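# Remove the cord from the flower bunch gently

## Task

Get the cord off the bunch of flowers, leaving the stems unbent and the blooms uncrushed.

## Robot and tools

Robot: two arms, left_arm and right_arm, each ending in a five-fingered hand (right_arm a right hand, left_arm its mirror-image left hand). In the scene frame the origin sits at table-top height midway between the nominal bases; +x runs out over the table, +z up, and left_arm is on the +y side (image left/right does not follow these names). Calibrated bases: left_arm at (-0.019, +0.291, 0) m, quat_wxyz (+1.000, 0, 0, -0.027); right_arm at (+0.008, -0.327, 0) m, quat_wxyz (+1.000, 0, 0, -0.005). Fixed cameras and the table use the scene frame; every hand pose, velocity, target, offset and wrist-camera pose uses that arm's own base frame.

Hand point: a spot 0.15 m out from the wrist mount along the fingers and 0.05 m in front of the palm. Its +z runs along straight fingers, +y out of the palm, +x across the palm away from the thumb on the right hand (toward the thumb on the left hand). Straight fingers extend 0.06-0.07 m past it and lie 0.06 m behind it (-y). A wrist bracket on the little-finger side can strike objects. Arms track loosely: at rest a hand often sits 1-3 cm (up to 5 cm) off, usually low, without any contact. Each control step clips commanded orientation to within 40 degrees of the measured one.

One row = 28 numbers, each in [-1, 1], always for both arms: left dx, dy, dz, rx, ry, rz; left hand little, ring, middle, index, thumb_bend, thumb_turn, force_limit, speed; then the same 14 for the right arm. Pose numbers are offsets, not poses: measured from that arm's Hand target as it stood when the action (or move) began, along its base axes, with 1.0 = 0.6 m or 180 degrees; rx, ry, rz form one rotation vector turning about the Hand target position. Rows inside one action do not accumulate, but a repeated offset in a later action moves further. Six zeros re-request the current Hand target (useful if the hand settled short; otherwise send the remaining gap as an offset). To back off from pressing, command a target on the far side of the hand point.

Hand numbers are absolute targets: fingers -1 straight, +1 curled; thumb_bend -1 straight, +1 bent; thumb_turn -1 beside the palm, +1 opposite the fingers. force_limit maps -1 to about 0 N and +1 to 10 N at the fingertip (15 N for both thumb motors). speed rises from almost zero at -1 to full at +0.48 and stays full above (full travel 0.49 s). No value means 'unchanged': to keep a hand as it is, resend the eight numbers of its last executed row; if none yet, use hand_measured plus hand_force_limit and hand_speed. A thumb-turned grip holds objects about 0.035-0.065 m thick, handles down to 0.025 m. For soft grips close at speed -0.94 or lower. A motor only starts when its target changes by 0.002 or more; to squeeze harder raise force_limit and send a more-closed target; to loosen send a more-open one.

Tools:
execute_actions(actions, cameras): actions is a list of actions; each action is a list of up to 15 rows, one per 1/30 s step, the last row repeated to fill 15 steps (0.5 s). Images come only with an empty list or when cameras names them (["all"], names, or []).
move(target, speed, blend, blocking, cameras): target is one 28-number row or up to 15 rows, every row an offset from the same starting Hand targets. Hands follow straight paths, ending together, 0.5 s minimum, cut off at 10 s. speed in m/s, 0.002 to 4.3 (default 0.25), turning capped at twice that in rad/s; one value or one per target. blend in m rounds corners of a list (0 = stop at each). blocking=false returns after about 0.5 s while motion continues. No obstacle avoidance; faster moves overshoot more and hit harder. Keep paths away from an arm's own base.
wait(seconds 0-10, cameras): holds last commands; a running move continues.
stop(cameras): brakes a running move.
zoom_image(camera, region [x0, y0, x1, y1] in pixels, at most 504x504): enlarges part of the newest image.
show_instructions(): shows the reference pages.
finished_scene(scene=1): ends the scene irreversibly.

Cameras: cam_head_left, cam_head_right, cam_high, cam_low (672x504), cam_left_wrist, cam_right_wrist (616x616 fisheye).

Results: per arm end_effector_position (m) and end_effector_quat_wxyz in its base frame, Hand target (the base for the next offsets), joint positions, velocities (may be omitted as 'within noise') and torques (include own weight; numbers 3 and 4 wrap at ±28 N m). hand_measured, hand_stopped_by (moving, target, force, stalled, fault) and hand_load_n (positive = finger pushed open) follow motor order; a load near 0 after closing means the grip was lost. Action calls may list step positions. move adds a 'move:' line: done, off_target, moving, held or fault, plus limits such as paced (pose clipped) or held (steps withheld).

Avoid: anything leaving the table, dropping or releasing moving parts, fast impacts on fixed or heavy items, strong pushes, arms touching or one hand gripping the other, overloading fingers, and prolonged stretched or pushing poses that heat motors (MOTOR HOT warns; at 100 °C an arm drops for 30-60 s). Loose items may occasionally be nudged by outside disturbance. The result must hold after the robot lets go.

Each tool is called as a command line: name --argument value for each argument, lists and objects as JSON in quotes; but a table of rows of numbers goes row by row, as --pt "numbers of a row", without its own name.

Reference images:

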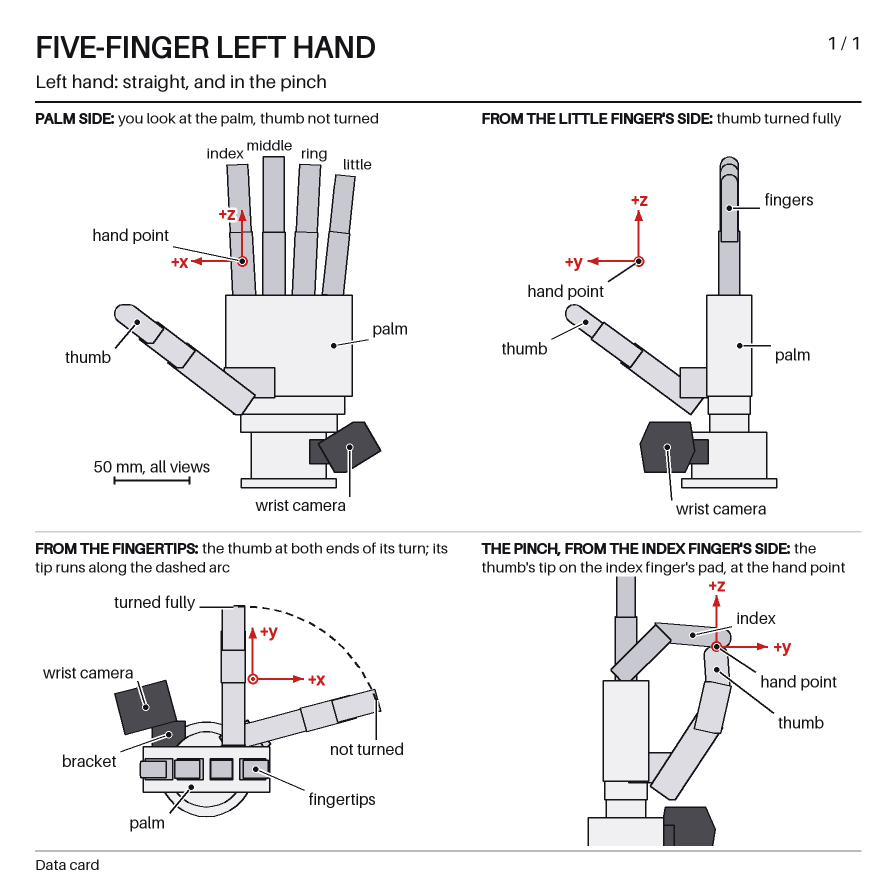

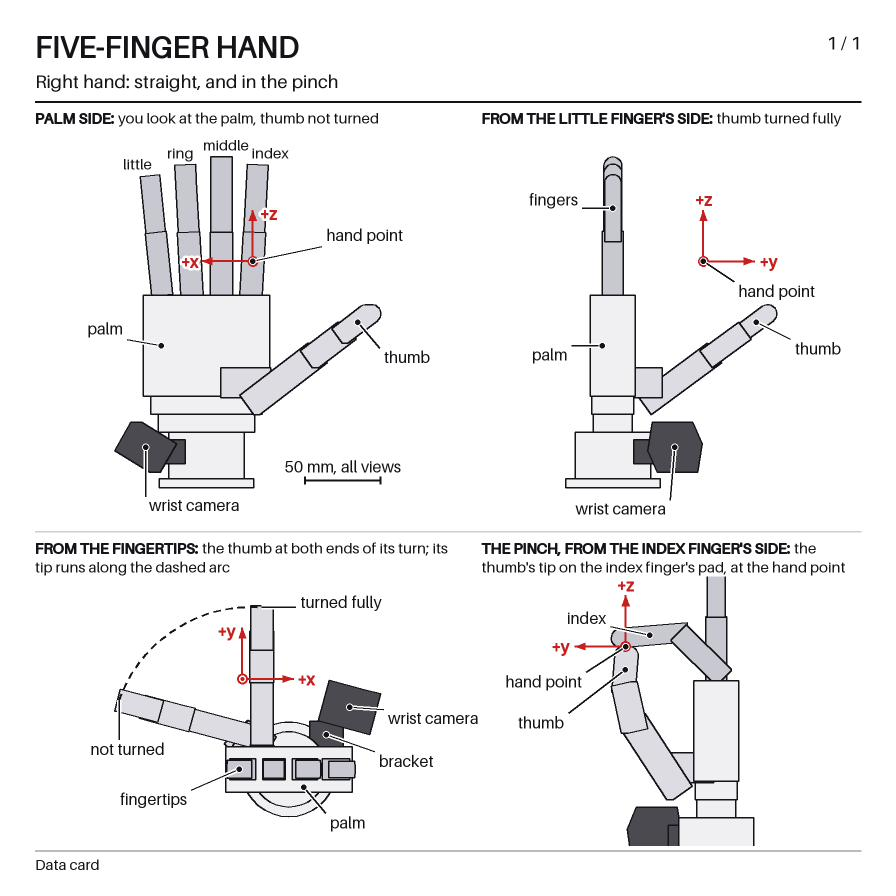

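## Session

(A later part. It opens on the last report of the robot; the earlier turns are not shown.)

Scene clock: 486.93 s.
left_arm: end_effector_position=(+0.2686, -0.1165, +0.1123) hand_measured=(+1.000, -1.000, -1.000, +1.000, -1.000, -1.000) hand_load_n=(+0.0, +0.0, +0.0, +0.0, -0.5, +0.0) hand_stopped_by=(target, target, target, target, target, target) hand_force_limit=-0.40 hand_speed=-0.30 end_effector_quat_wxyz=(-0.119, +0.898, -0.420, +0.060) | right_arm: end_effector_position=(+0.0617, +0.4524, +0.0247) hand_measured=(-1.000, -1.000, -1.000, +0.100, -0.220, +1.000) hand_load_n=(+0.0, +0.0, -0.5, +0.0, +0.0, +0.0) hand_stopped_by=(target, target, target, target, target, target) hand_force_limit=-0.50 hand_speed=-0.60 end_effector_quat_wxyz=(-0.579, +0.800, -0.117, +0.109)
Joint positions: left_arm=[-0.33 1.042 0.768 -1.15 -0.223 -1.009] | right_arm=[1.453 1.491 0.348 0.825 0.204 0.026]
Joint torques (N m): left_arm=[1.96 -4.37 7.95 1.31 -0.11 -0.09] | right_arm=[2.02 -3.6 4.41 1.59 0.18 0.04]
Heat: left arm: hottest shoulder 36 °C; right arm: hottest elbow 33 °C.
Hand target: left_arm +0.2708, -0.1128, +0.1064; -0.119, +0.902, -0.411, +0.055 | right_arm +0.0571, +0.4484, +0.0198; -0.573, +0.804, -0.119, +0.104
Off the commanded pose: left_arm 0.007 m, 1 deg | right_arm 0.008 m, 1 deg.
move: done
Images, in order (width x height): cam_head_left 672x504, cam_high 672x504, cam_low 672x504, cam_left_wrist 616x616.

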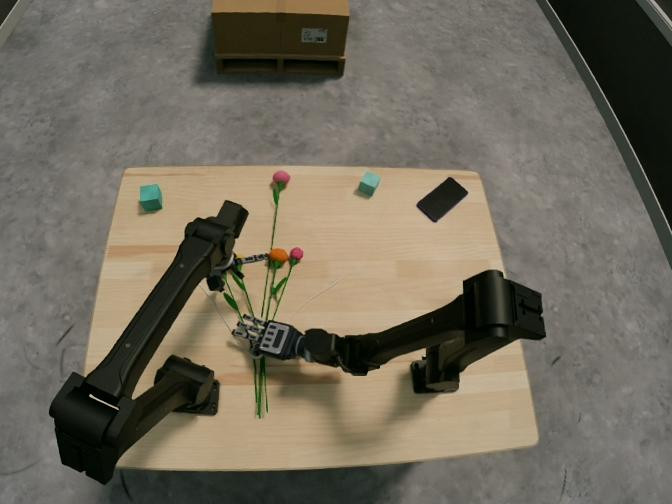

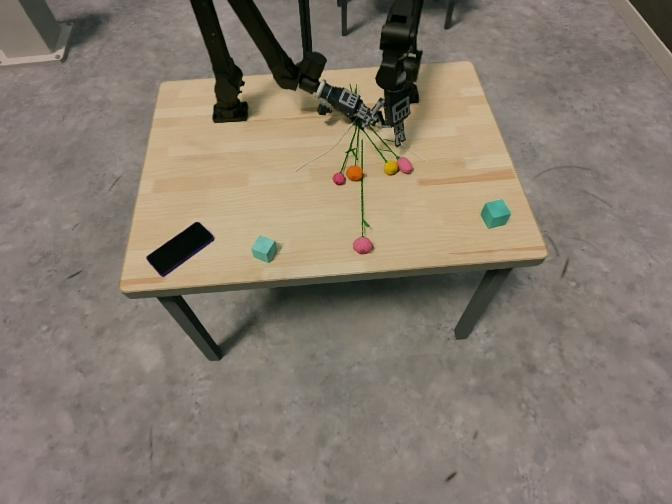

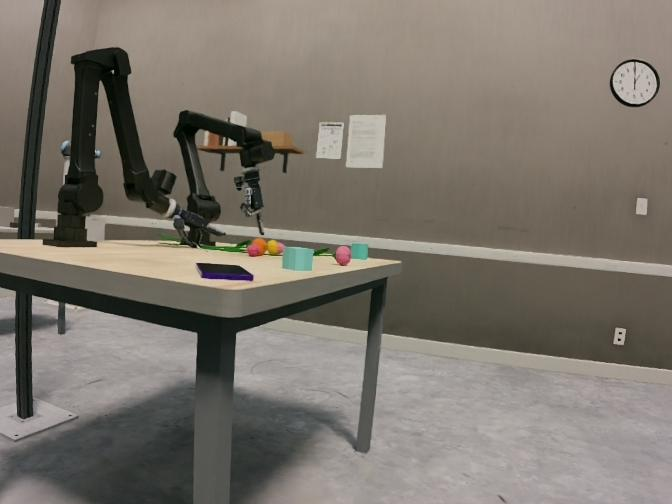

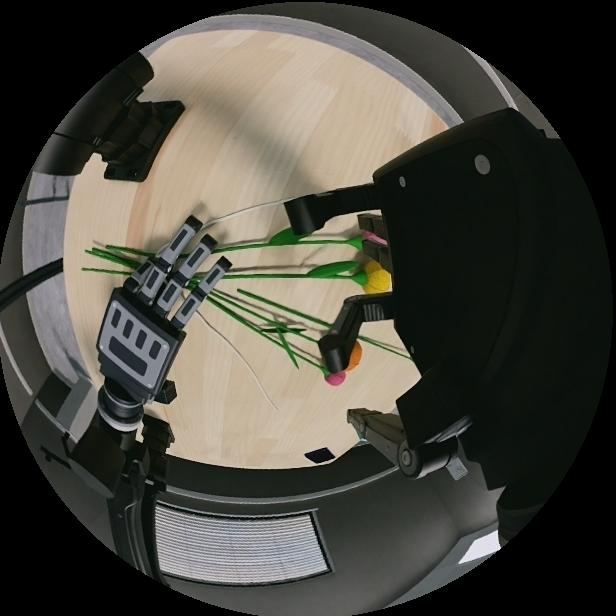

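move --pt "0.0 -0.023 0.0 0 0 0 1 -1 -1 1 -1 -1 -0.4 -0.3 0 0 0 0 0 0 -1 -1 -1 0.1 -0.22 1 -0.5 -0.6" --pt "0.0 -0.023 -0.05 0 0 0 1 -1 -1 1 -1 -1 -0.4 -0.3 0 0 0 0 0 0 -1 -1 -1 0.1 -0.22 1 -0.5 -0.6" --cameras '["cam_low","cam_left_wrist","cam_high"]' --speed 0.1

zoom_image --camera "cam_high" --region '[290, 80, 430, 220]'

zoom_image --camera "cam_left_wrist" --region '[80, 150, 420, 440]'

Scene clock: 495.23 s.
left_arm: end_effector_position=(+0.2722, -0.1234, +0.0820) hand_measured=(+1.000, -1.000, -1.000, +1.000, -1.000, -1.000) hand_load_n=(+0.0, +0.0, +0.0, +0.0, +0.0, +0.0) hand_stopped_by=(target, target, target, target, target, target) hand_force_limit=-0.40 hand_speed=-0.30 end_effector_quat_wxyz=(-0.119, +0.903, -0.408, +0.058) | right_arm: end_effector_position=(+0.0617, +0.4524, +0.0247) hand_measured=(-1.000, -1.000, -1.000, +0.100, -0.220, +1.000) hand_load_n=(+0.0, +0.0, +0.0, +0.0, +0.0, +0.0) hand_stopped_by=(target, target, target, target, target, target) hand_force_limit=-0.50 hand_speed=-0.60 end_effector_quat_wxyz=(-0.579, +0.800, -0.117, +0.109)
Joint positions: left_arm=[-0.351 1.092 0.718 -1.061 -0.228 -1.057] | right_arm=[1.453 1.491 0.348 0.825 0.204 0.026]
Joint torques (N m): left_arm=[-0.44 -3.84 7.72 1.39 -0.16 -0.05] | right_arm=[1.32 -4.78 4.18 1.57 0.14 0.08]
Heat: left arm: hottest shoulder 36 °C; right arm: hottest elbow 33 °C.
Hand target: left_arm +0.2709, -0.1266, +0.0764; -0.119, +0.902, -0.411, +0.055 | right_arm +0.0571, +0.4484, +0.0198; -0.573, +0.804, -0.119, +0.104
Off the commanded pose: left_arm 0.007 m, 0 deg | right_arm 0.008 m, 1 deg.
move: done
Images, in order (width x height): cam_high 672x504, cam_low 672x504, cam_left_wrist 616x616.

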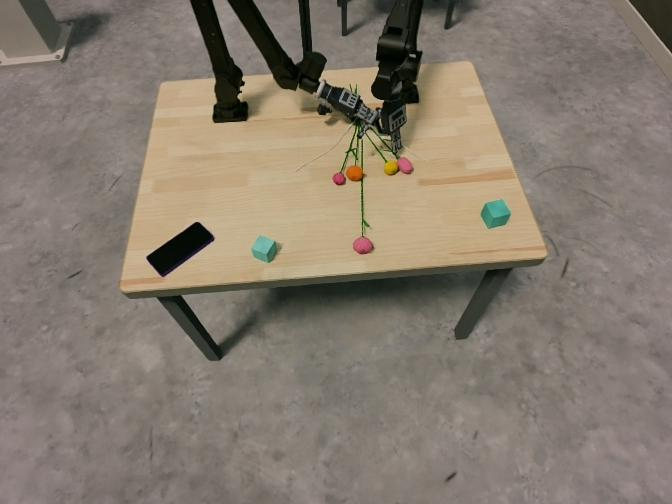

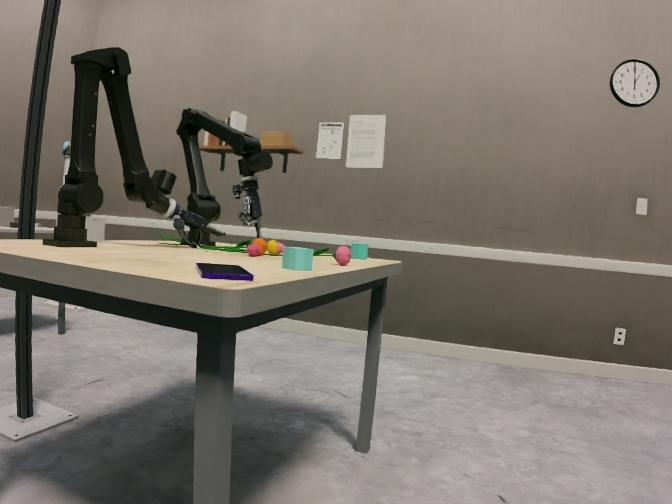

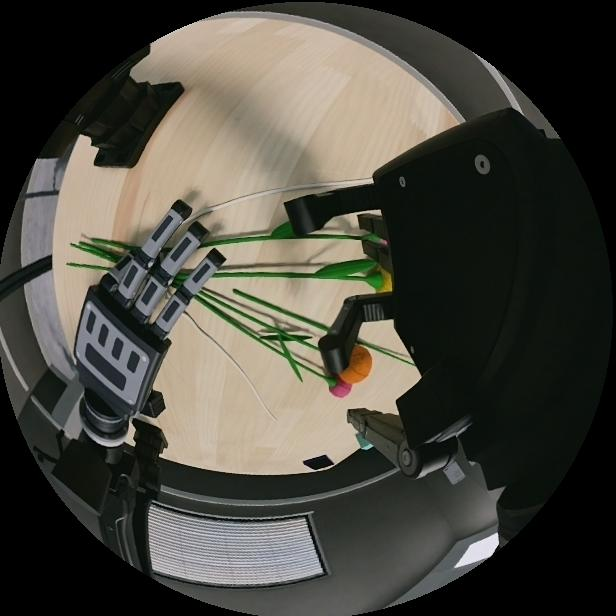

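Scaled by 3.600 from the camera's 672x504 image, which has a finer 960x720 frame.

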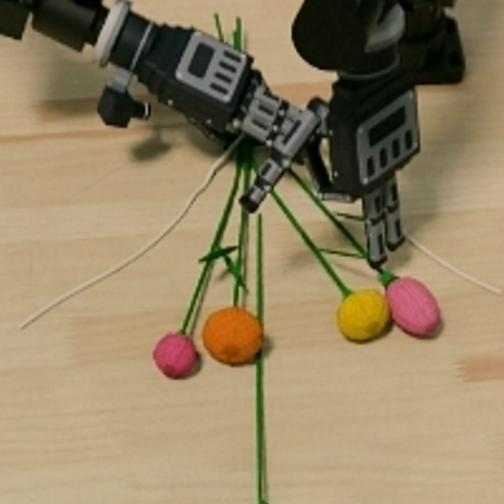

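Scaled by 1.482 from the camera's 616x616 image, which has a finer 880x880 frame.

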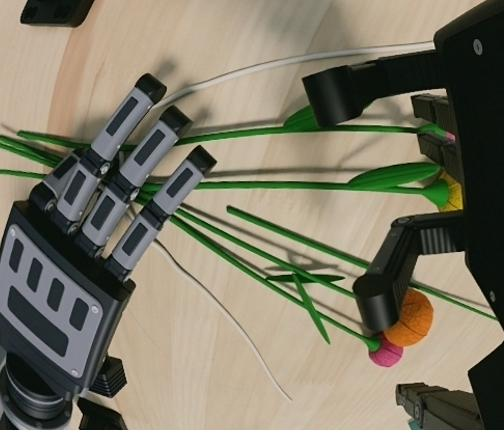

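move --pt "-0.02 -0.008 0.0 0 0 0 1 -1 -1 1 -1 -1 -0.4 -0.3 0 0 0 0 0 0 -1 -1 -1 0.1 -0.22 1 -0.5 -0.6" --pt "-0.02 -0.008 -0.042 0 0 0 1 -1 -1 1 -1 -1 -0.4 -0.3 0 0 0 0 0 0 -1 -1 -1 0.1 -0.22 1 -0.5 -0.6" --cameras '["cam_low","cam_left_wrist","cam_high"]' --speed 0.1

zoom_image --camera "cam_high" --region '[330, 100, 430, 200]'

zoom_image --camera "cam_left_wrist" --region '[280, 150, 420, 290]'

Scene clock: 504.37 s.
left_arm: end_effector_position=(+0.2602, -0.1286, +0.0562) hand_measured=(+1.000, -1.000, -1.000, +1.000, -1.000, -1.000) hand_load_n=(+0.0, +0.0, +0.0, +0.0, +0.0, +0.0) hand_stopped_by=(target, target, target, target, target, target) hand_force_limit=-0.40 hand_speed=-0.30 end_effector_quat_wxyz=(-0.119, +0.903, -0.409, +0.057) | right_arm: end_effector_position=(+0.0617, +0.4524, +0.0247) hand_measured=(-1.000, -1.000, -1.000, +0.100, -0.220, +1.000) hand_load_n=(+0.0, +0.0, +0.0, +0.0, +0.0, +0.0) hand_stopped_by=(target, target, target, target, target, target) hand_force_limit=-0.50 hand_speed=-0.60 end_effector_quat_wxyz=(-0.579, +0.800, -0.117, +0.109)
Joint positions: left_arm=[-0.385 1.101 0.65 -0.994 -0.232 -1.091] | right_arm=[1.453 1.491 0.348 0.825 0.204 0.026]
Joint torques (N m): left_arm=[0.15 -4.13 7.58 1.17 -0.13 -0.07] | right_arm=[1.85 -4.42 4.29 1.51 0.15 -0.03]
Heat: left arm: hottest shoulder 36 °C; right arm: hottest elbow 33 °C.
Hand target: left_arm +0.2587, -0.1314, +0.0511; -0.119, +0.902, -0.411, +0.055 | right_arm +0.0571, +0.4484, +0.0198; -0.573, +0.804, -0.119, +0.104
Off the commanded pose: left_arm 0.006 m, 0 deg | right_arm 0.008 m, 1 deg.
move: done
Images, in order (width x height): cam_high 672x504, cam_low 672x504, cam_left_wrist 616x616.

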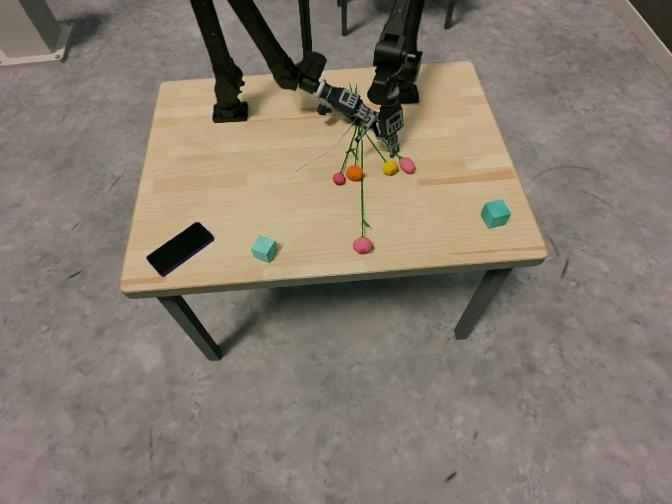

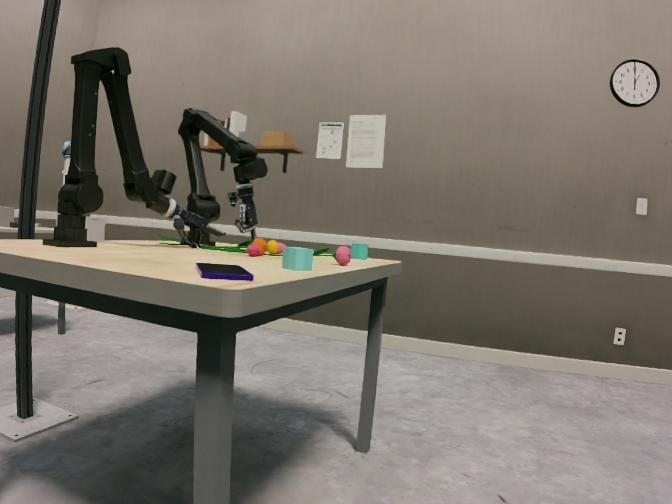

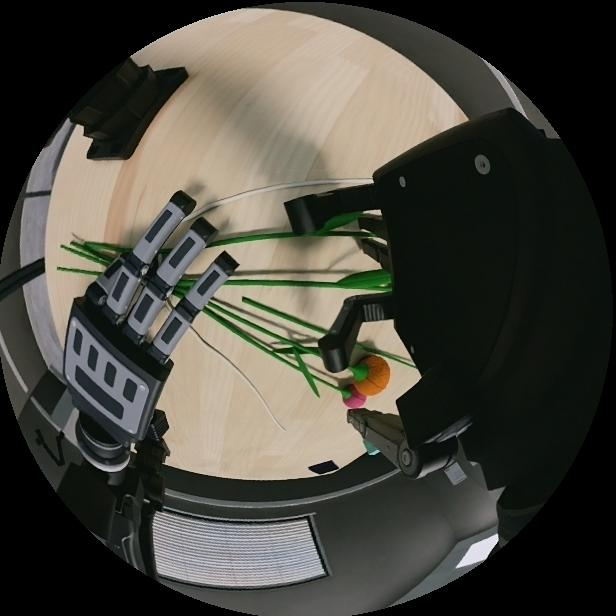

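Scaled by 5.040 from the camera's 672x504 image, which has a finer 960x720 frame.

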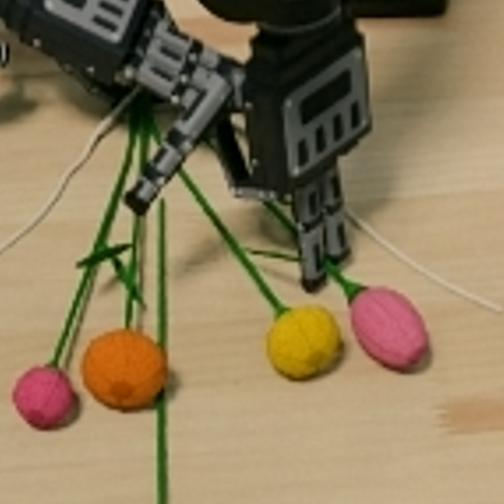

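Scaled by 3.600 from the camera's 616x616 image, which has a finer 880x880 frame.

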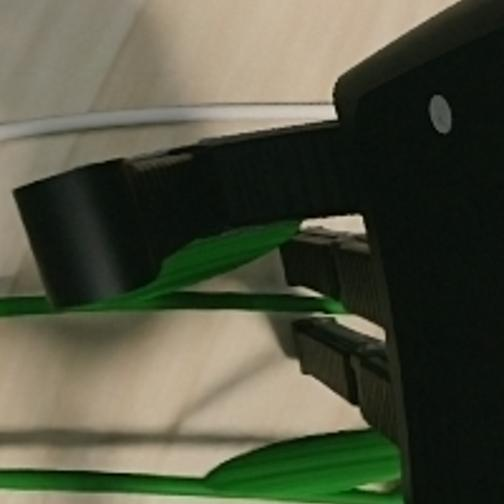

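move --pt "0.12 0.108 0.01 0 0 0 1 -1 -1 1 -1 -1 -0.4 -0.3 0 0 0 0 0 0 -1 -1 -1 0.1 -0.22 1 -0.5 -0.6" --cameras '["cam_low","cam_left_wrist","cam_high","cam_right_wrist"]' --speed 0.07

zoom_image --camera "cam_high" --region '[290, 80, 450, 220]'

Scene clock: 509.67 s.
left_arm: end_effector_position=(+0.3143, -0.0708, +0.0528) hand_measured=(+1.000, -1.000, -1.000, +1.000, -1.000, -1.000) hand_load_n=(+0.0, +0.0, +0.0, +0.0, +0.0, +0.0) hand_stopped_by=(target, target, target, target, target, target) hand_force_limit=-0.40 hand_speed=-0.30 end_effector_quat_wxyz=(-0.115, +0.901, -0.416, +0.050) | right_arm: end_effector_position=(+0.0617, +0.4524, +0.0247) hand_measured=(-1.000, -1.000, -1.000, +0.100, -0.220, +1.000) hand_load_n=(+0.0, +0.0, +0.0, +0.0, +0.0, +0.0) hand_stopped_by=(target, target, target, target, target, target) hand_force_limit=-0.50 hand_speed=-0.60 end_effector_quat_wxyz=(-0.579, +0.800, -0.117, +0.109)
Joint positions: left_arm=[-0.136 1.224 0.731 -0.914 -0.191 -0.826] | right_arm=[1.453 1.491 0.348 0.825 0.204 0.026]
Joint torques (N m): left_arm=[3.25 -5.07 10.5 1.16 -0.11 0.11] | right_arm=[1.9 -4.48 4.12 1.76 0.21 0.01]
Heat: left arm: hottest shoulder 35 °C; right arm: hottest elbow 33 °C.
Hand target: left_arm +0.3308, -0.0667, +0.0572; -0.119, +0.902, -0.411, +0.055 | right_arm +0.0571, +0.4484, +0.0198; -0.573, +0.804, -0.119, +0.104
Off the commanded pose: left_arm 0.018 m, 1 deg | right_arm 0.008 m, 1 deg.
move: off_target (left_arm)
Images, in order (width x height): cam_high 672x504, cam_low 672x504, cam_left_wrist 616x616, cam_right_wrist 616x616.

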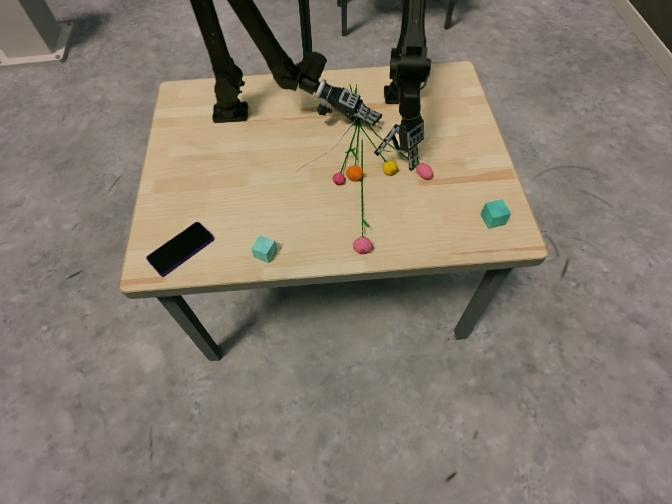

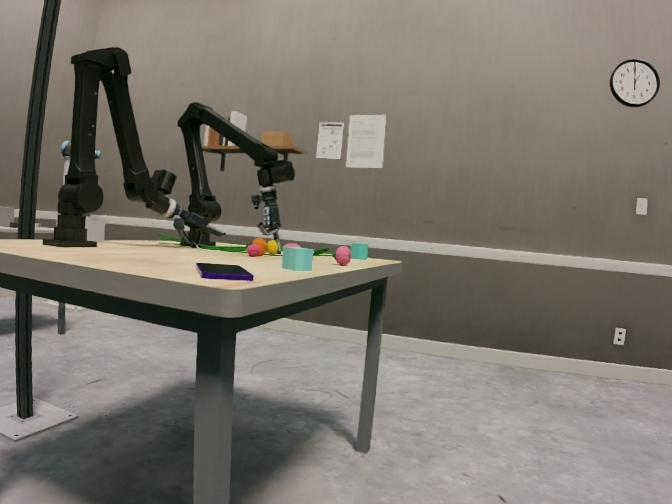

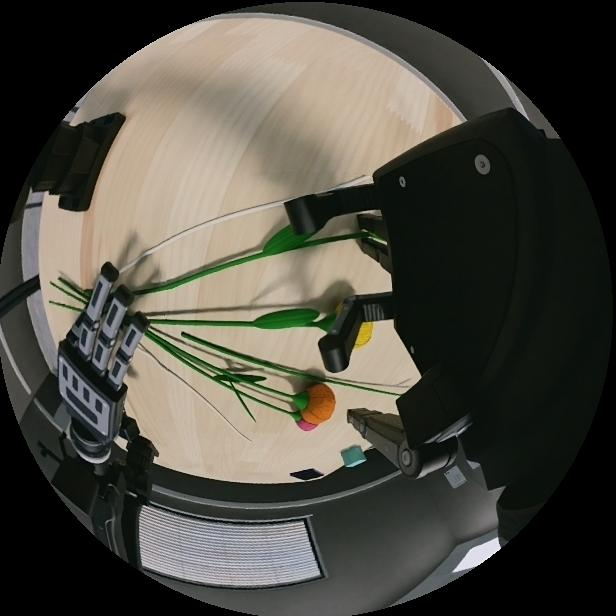

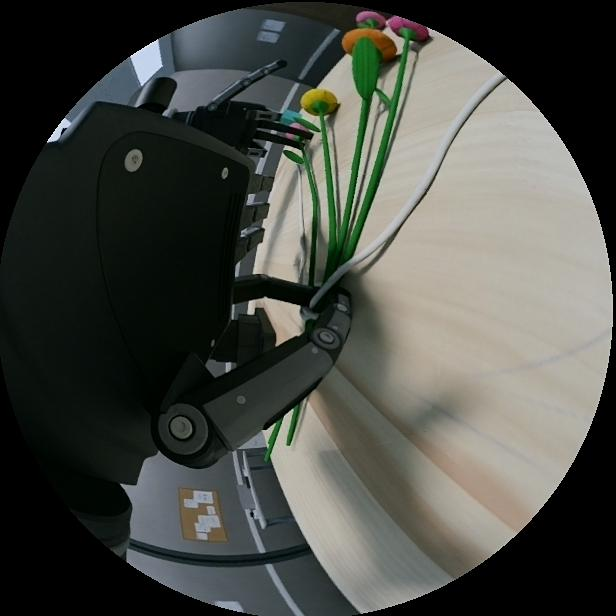

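Scaled by 3.150 from the camera's 672x504 image, which has a finer 960x720 frame.

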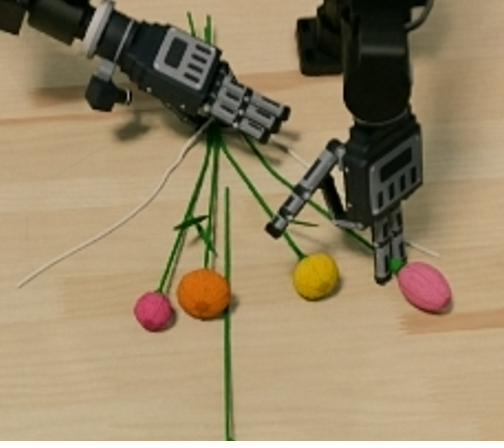

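move --pt "0.135 0.115 0.008 0 0 0 1 -1 -1 1 -1 -1 -0.4 -0.3 0 0 0 0 0 0 -1 -1 -1 0.1 -0.22 1 -0.5 -0.6" --cameras '["cam_low","cam_left_wrist","cam_high","cam_right_wrist"]' --speed 0.07

zoom_image --camera "cam_high" --region '[290, 80, 450, 220]'

zoom_image --camera "cam_right_wrist" --region '[240, 180, 440, 460]'

Scene clock: 514.43 s.
left_arm: end_effector_position=(+0.3900, -0.0050, +0.0541) hand_measured=(+1.000, -1.000, -1.000, +1.000, -1.000, -1.000) hand_load_n=(+0.0, +0.0, -0.5, +0.0, +0.0, +0.0) hand_stopped_by=(target, target, target, target, target, target) hand_force_limit=-0.40 hand_speed=-0.30 end_effector_quat_wxyz=(-0.111, +0.902, -0.415, +0.043) | right_arm: end_effector_position=(+0.0617, +0.4524, +0.0247) hand_measured=(-1.000, -1.000, -1.000, +0.100, -0.220, +1.000) hand_load_n=(+0.0, +0.0, +0.0, +0.5, +0.0, +0.0) hand_stopped_by=(target, target, target, target, target, target) hand_force_limit=-0.50 hand_speed=-0.60 end_effector_quat_wxyz=(-0.579, +0.800, -0.117, +0.109)
Joint positions: left_arm=[0.065 1.427 0.922 -0.883 -0.155 -0.629] | right_arm=[1.453 1.491 0.348 0.825 0.204 0.026]
Joint torques (N m): left_arm=[2.26 -8.12 11.51 1.2 0.03 0.07] | right_arm=[2.02 -4.72 4.01 1.66 0.16 0.09]
Heat: left arm: hottest shoulder 35 °C; right arm: hottest elbow 33 °C.
Hand target: left_arm +0.4119, +0.0023, +0.0620; -0.119, +0.902, -0.411, +0.055 | right_arm +0.0571, +0.4484, +0.0198; -0.573, +0.804, -0.119, +0.104
Off the commanded pose: left_arm 0.024 m, 2 deg | right_arm 0.008 m, 1 deg.
move: off_target (left_arm)
Images, in order (width x height): cam_high 672x504, cam_low 672x504, cam_left_wrist 616x616, cam_right_wrist 616x616.

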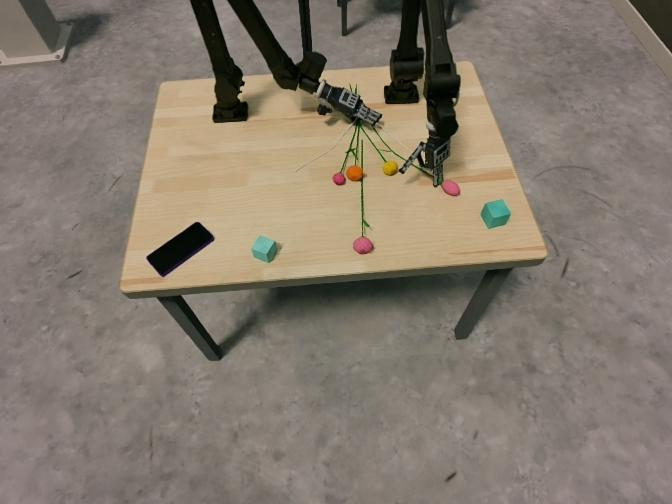

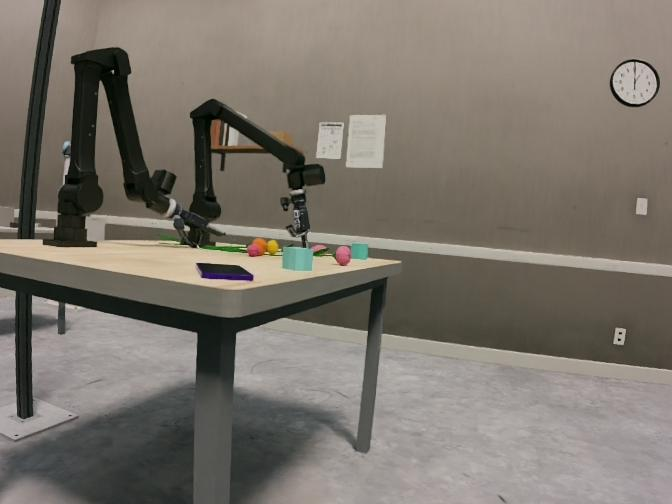

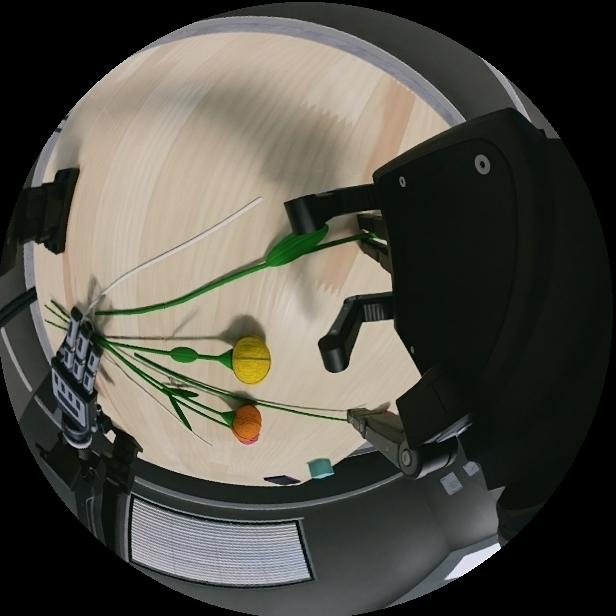

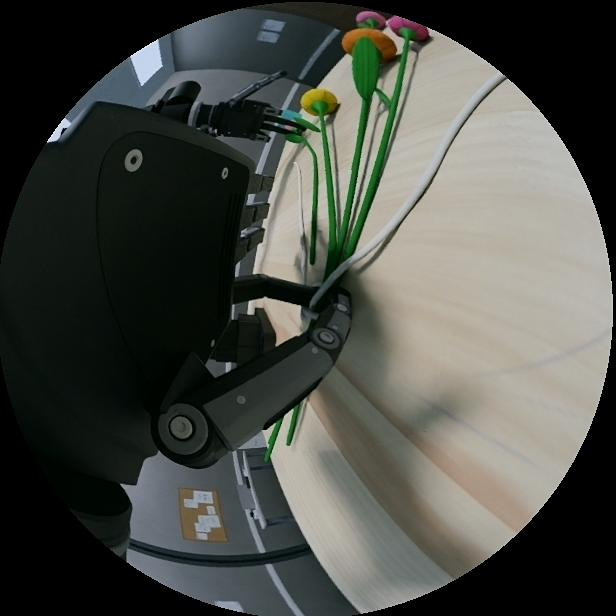

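Scaled by 3.150 from the camera's 672x504 image, which has a finer 960x720 frame.

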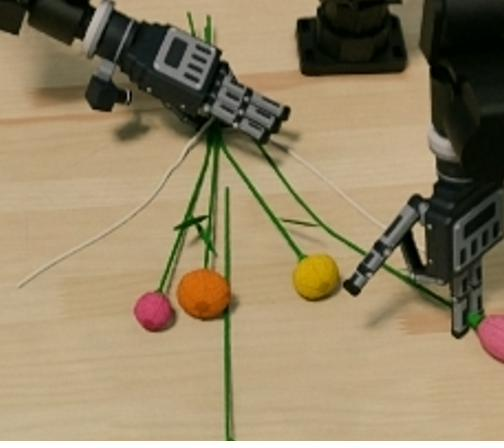

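Scaled by 1.800 from the camera's 616x616 image, which has a finer 880x880 frame.

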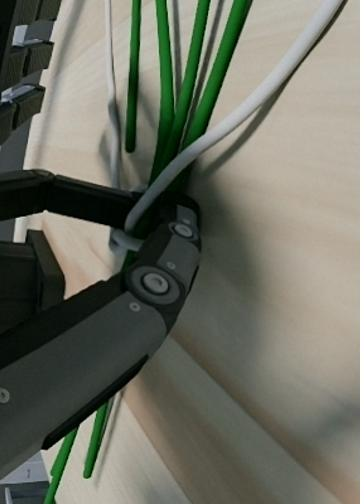

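move --pt "-0.03 -0.03 0.15 0 0 0 1 -1 -1 1 -1 -1 -0.4 -0.3 0 0 0 0 0 0 -1 -1 -1 0.1 -0.22 1 -0.5 -0.6" --pt "-0.15 -0.03 0.2 0 0 -0.2 1 -1 -1 1 -1 -1 -0.4 -0.3 -0.05 0 0 0 0 0 -1 -1 -1 0.1 -0.22 1 -0.5 -0.6" --cameras '["cam_low","cam_left_wrist","cam_high","cam_right_wrist"]' --speed 0.15

zoom_image --camera "cam_high" --region '[290, 80, 490, 260]'

zoom_image --camera "cam_right_wrist" --region '[240, 180, 440, 460]'

Scene clock: 520.70 s.
left_arm: end_effector_position=(+0.3282, -0.0161, +0.1834) hand_measured=(+1.000, -1.000, -1.000, +1.000, -1.000, -1.000) hand_load_n=(+0.0, -0.5, +0.0, +0.0, +0.0, +0.0) hand_stopped_by=(target, target, target, target, target, target) hand_force_limit=-0.40 hand_speed=-0.30 end_effector_quat_wxyz=(-0.100, +0.733, -0.666, +0.092) | right_arm: end_effector_position=(+0.0348, +0.4536, +0.0242) hand_measured=(-1.000, -1.000, -1.000, +0.100, -0.220, +1.000) hand_load_n=(+0.0, +0.0, +0.0, +0.0, +0.0, +0.0) hand_stopped_by=(target, target, target, target, target, target) hand_force_limit=-0.50 hand_speed=-0.60 end_effector_quat_wxyz=(-0.579, +0.799, -0.119, +0.112)
Joint positions: left_arm=[0.048 1.159 1.036 -1.176 -0.011 -0.045] | right_arm=[1.551 1.491 0.346 0.82 0.303 0.057]
Joint torques (N m): left_arm=[1.32 -8.06 8.31 0.62 0.2 0.11] | right_arm=[2.32 -6.3 4.03 1.32 0.21 0.11]
Heat: left arm: hottest shoulder 35 °C; right arm: hottest elbow 33 °C.
Hand target: left_arm +0.3219, -0.0157, +0.1820; -0.096, +0.731, -0.670, +0.089 | right_arm +0.0271, +0.4485, +0.0199; -0.573, +0.804, -0.119, +0.104
Off the commanded pose: left_arm 0.007 m, 1 deg | right_arm 0.010 m, 1 deg.
move: done
Images, in order (width x height): cam_high 672x504, cam_low 672x504, cam_left_wrist 616x616, cam_right_wrist 616x616.

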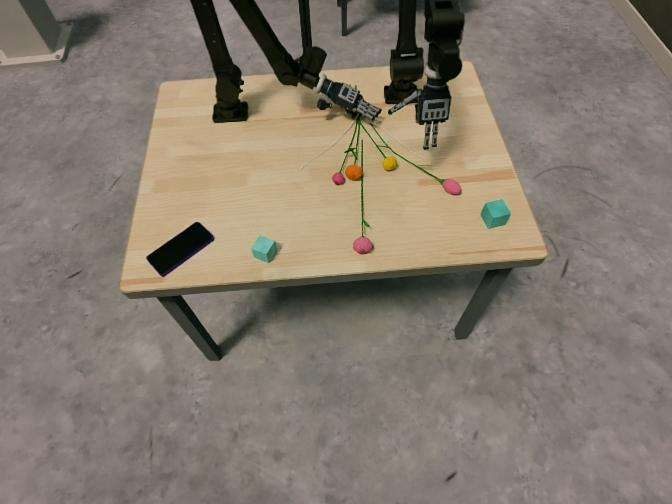

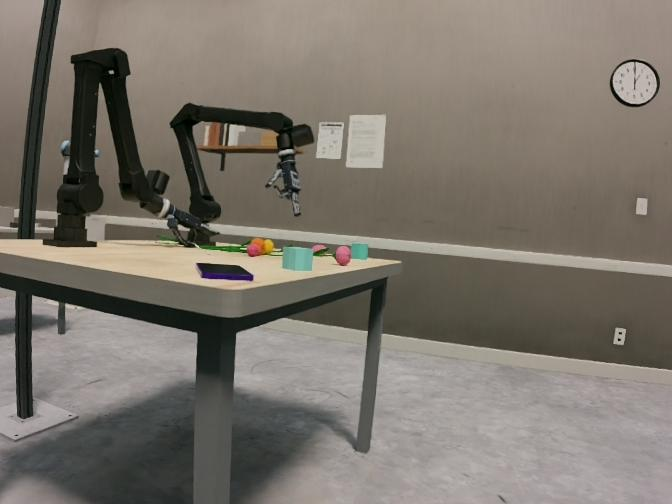

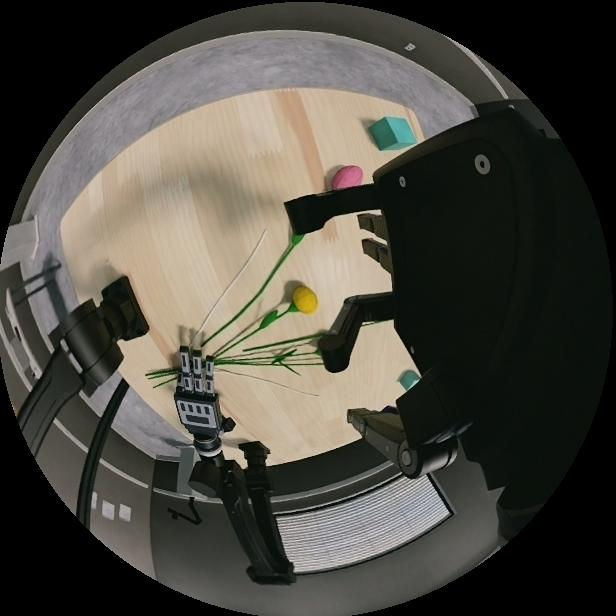

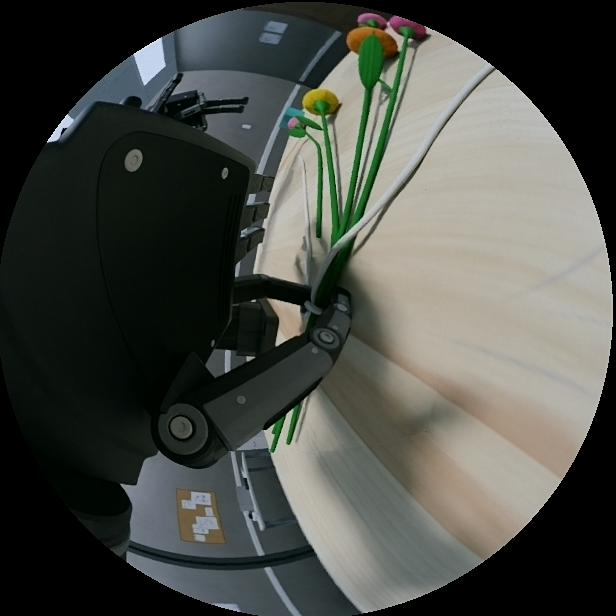

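Scaled by 2.520 from the camera's 672x504 image, which has a finer 960x720 frame.

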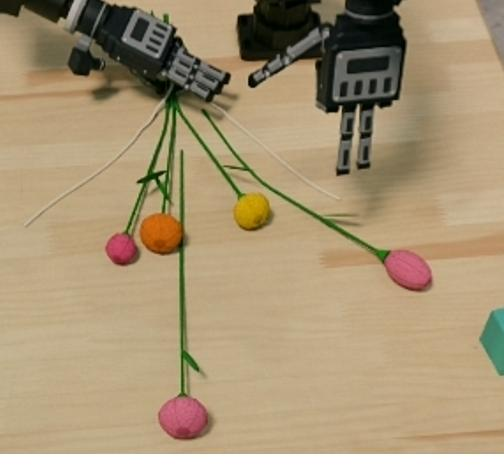

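Scaled by 1.800 from the camera's 616x616 image, which has a finer 880x880 frame.

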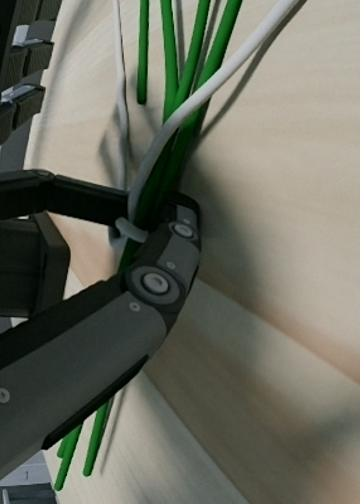

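move --pt "0 0 0 0 0 0 1 -1 -1 1 -1 -1 -0.4 -0.3 -0.05 0 0 0 0 0 -1 -1 -1 0.1 -0.22 1 -0.5 -0.6" --cameras '["cam_head_left","cam_left_wrist","cam_high","cam_right_wrist"]' --speed 0.1

zoom_image --camera "cam_high" --region '[290, 60, 490, 260]'

zoom_image --camera "cam_right_wrist" --region '[240, 180, 440, 460]'

Scene clock: 526.03 s.
left_arm: end_effector_position=(+0.3282, -0.0160, +0.1834) hand_measured=(+1.000, -1.000, -1.000, +1.000, -1.000, -1.000) hand_load_n=(+0.0, +0.0, +0.0, +0.5, +0.0, -0.5) hand_stopped_by=(target, target, target, target, target, target) hand_force_limit=-0.40 hand_speed=-0.30 end_effector_quat_wxyz=(-0.100, +0.733, -0.667, +0.092) | right_arm: end_effector_position=(+0.0062, +0.4524, +0.0235) hand_measured=(-1.000, -1.000, -1.000, +0.100, -0.220, +1.000) hand_load_n=(+0.0, +0.0, +0.0, +0.5, +0.0, +0.0) hand_stopped_by=(target, target, target, target, target, target) hand_force_limit=-0.50 hand_speed=-0.60 end_effector_quat_wxyz=(-0.579, +0.798, -0.122, +0.113)
Joint positions: left_arm=[0.048 1.159 1.036 -1.176 -0.011 -0.045] | right_arm=[1.653 1.491 0.346 0.808 0.405 0.096]
Joint torques (N m): left_arm=[0.73 -7.65 8.31 0.85 0.21 0.12] | right_arm=[1.79 -5.71 4.72 0.98 0.19 0.05]
Heat: left arm: hottest shoulder 35 °C; right arm: hottest elbow 33 °C.
Hand target: left_arm +0.3219, -0.0157, +0.1820; -0.096, +0.731, -0.670, +0.089 | right_arm -0.0029, +0.4486, +0.0199; -0.573, +0.804, -0.119, +0.104
Off the commanded pose: left_arm 0.007 m, 1 deg | right_arm 0.011 m, 1 deg.
move: off_target (right_arm)
Images, in order (width x height): cam_head_left 672x504, cam_high 672x504, cam_left_wrist 616x616, cam_right_wrist 616x616.

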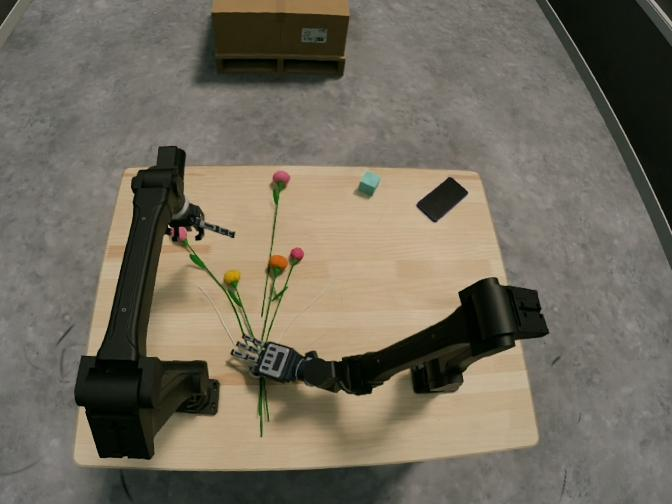

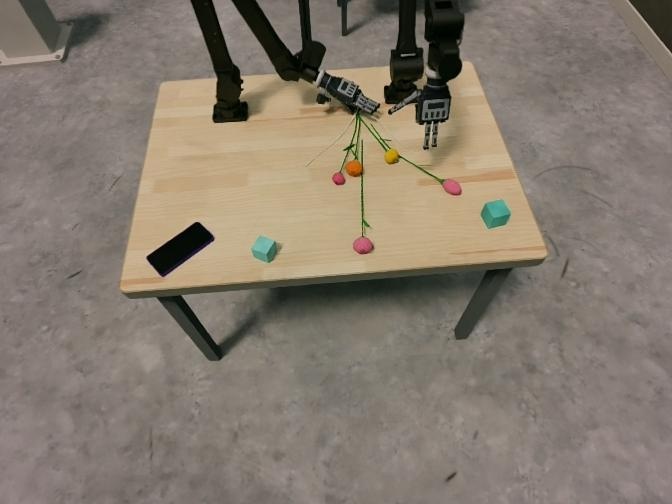

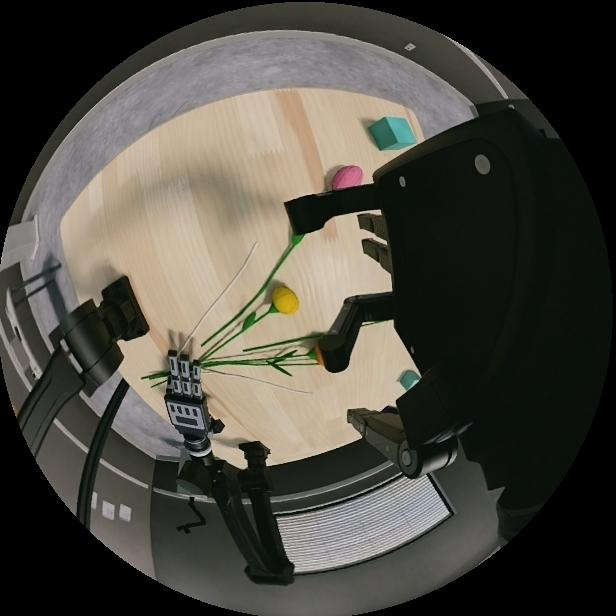

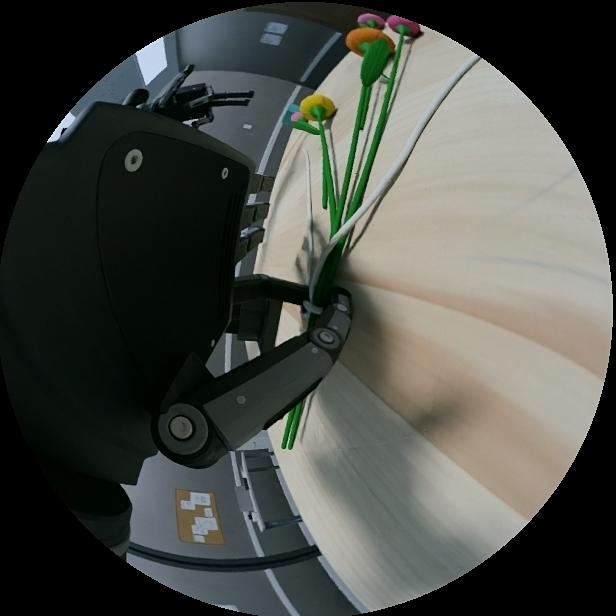

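Scaled by 2.520 from the camera's 672x504 image, which has a finer 960x720 frame.

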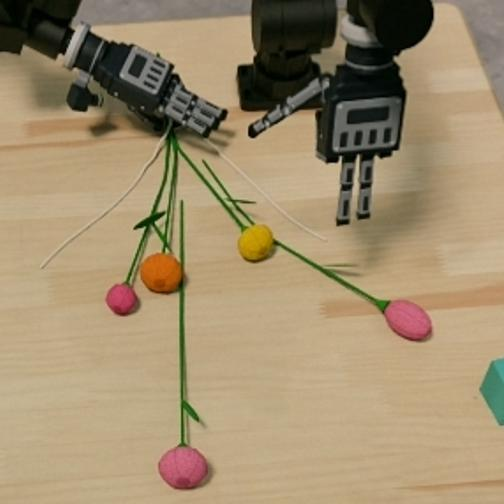

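Scaled by 1.800 from the camera's 616x616 image, which has a finer 880x880 frame.

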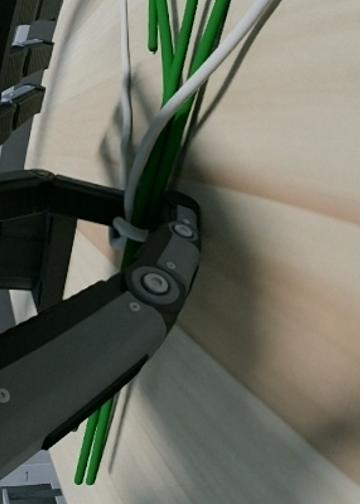

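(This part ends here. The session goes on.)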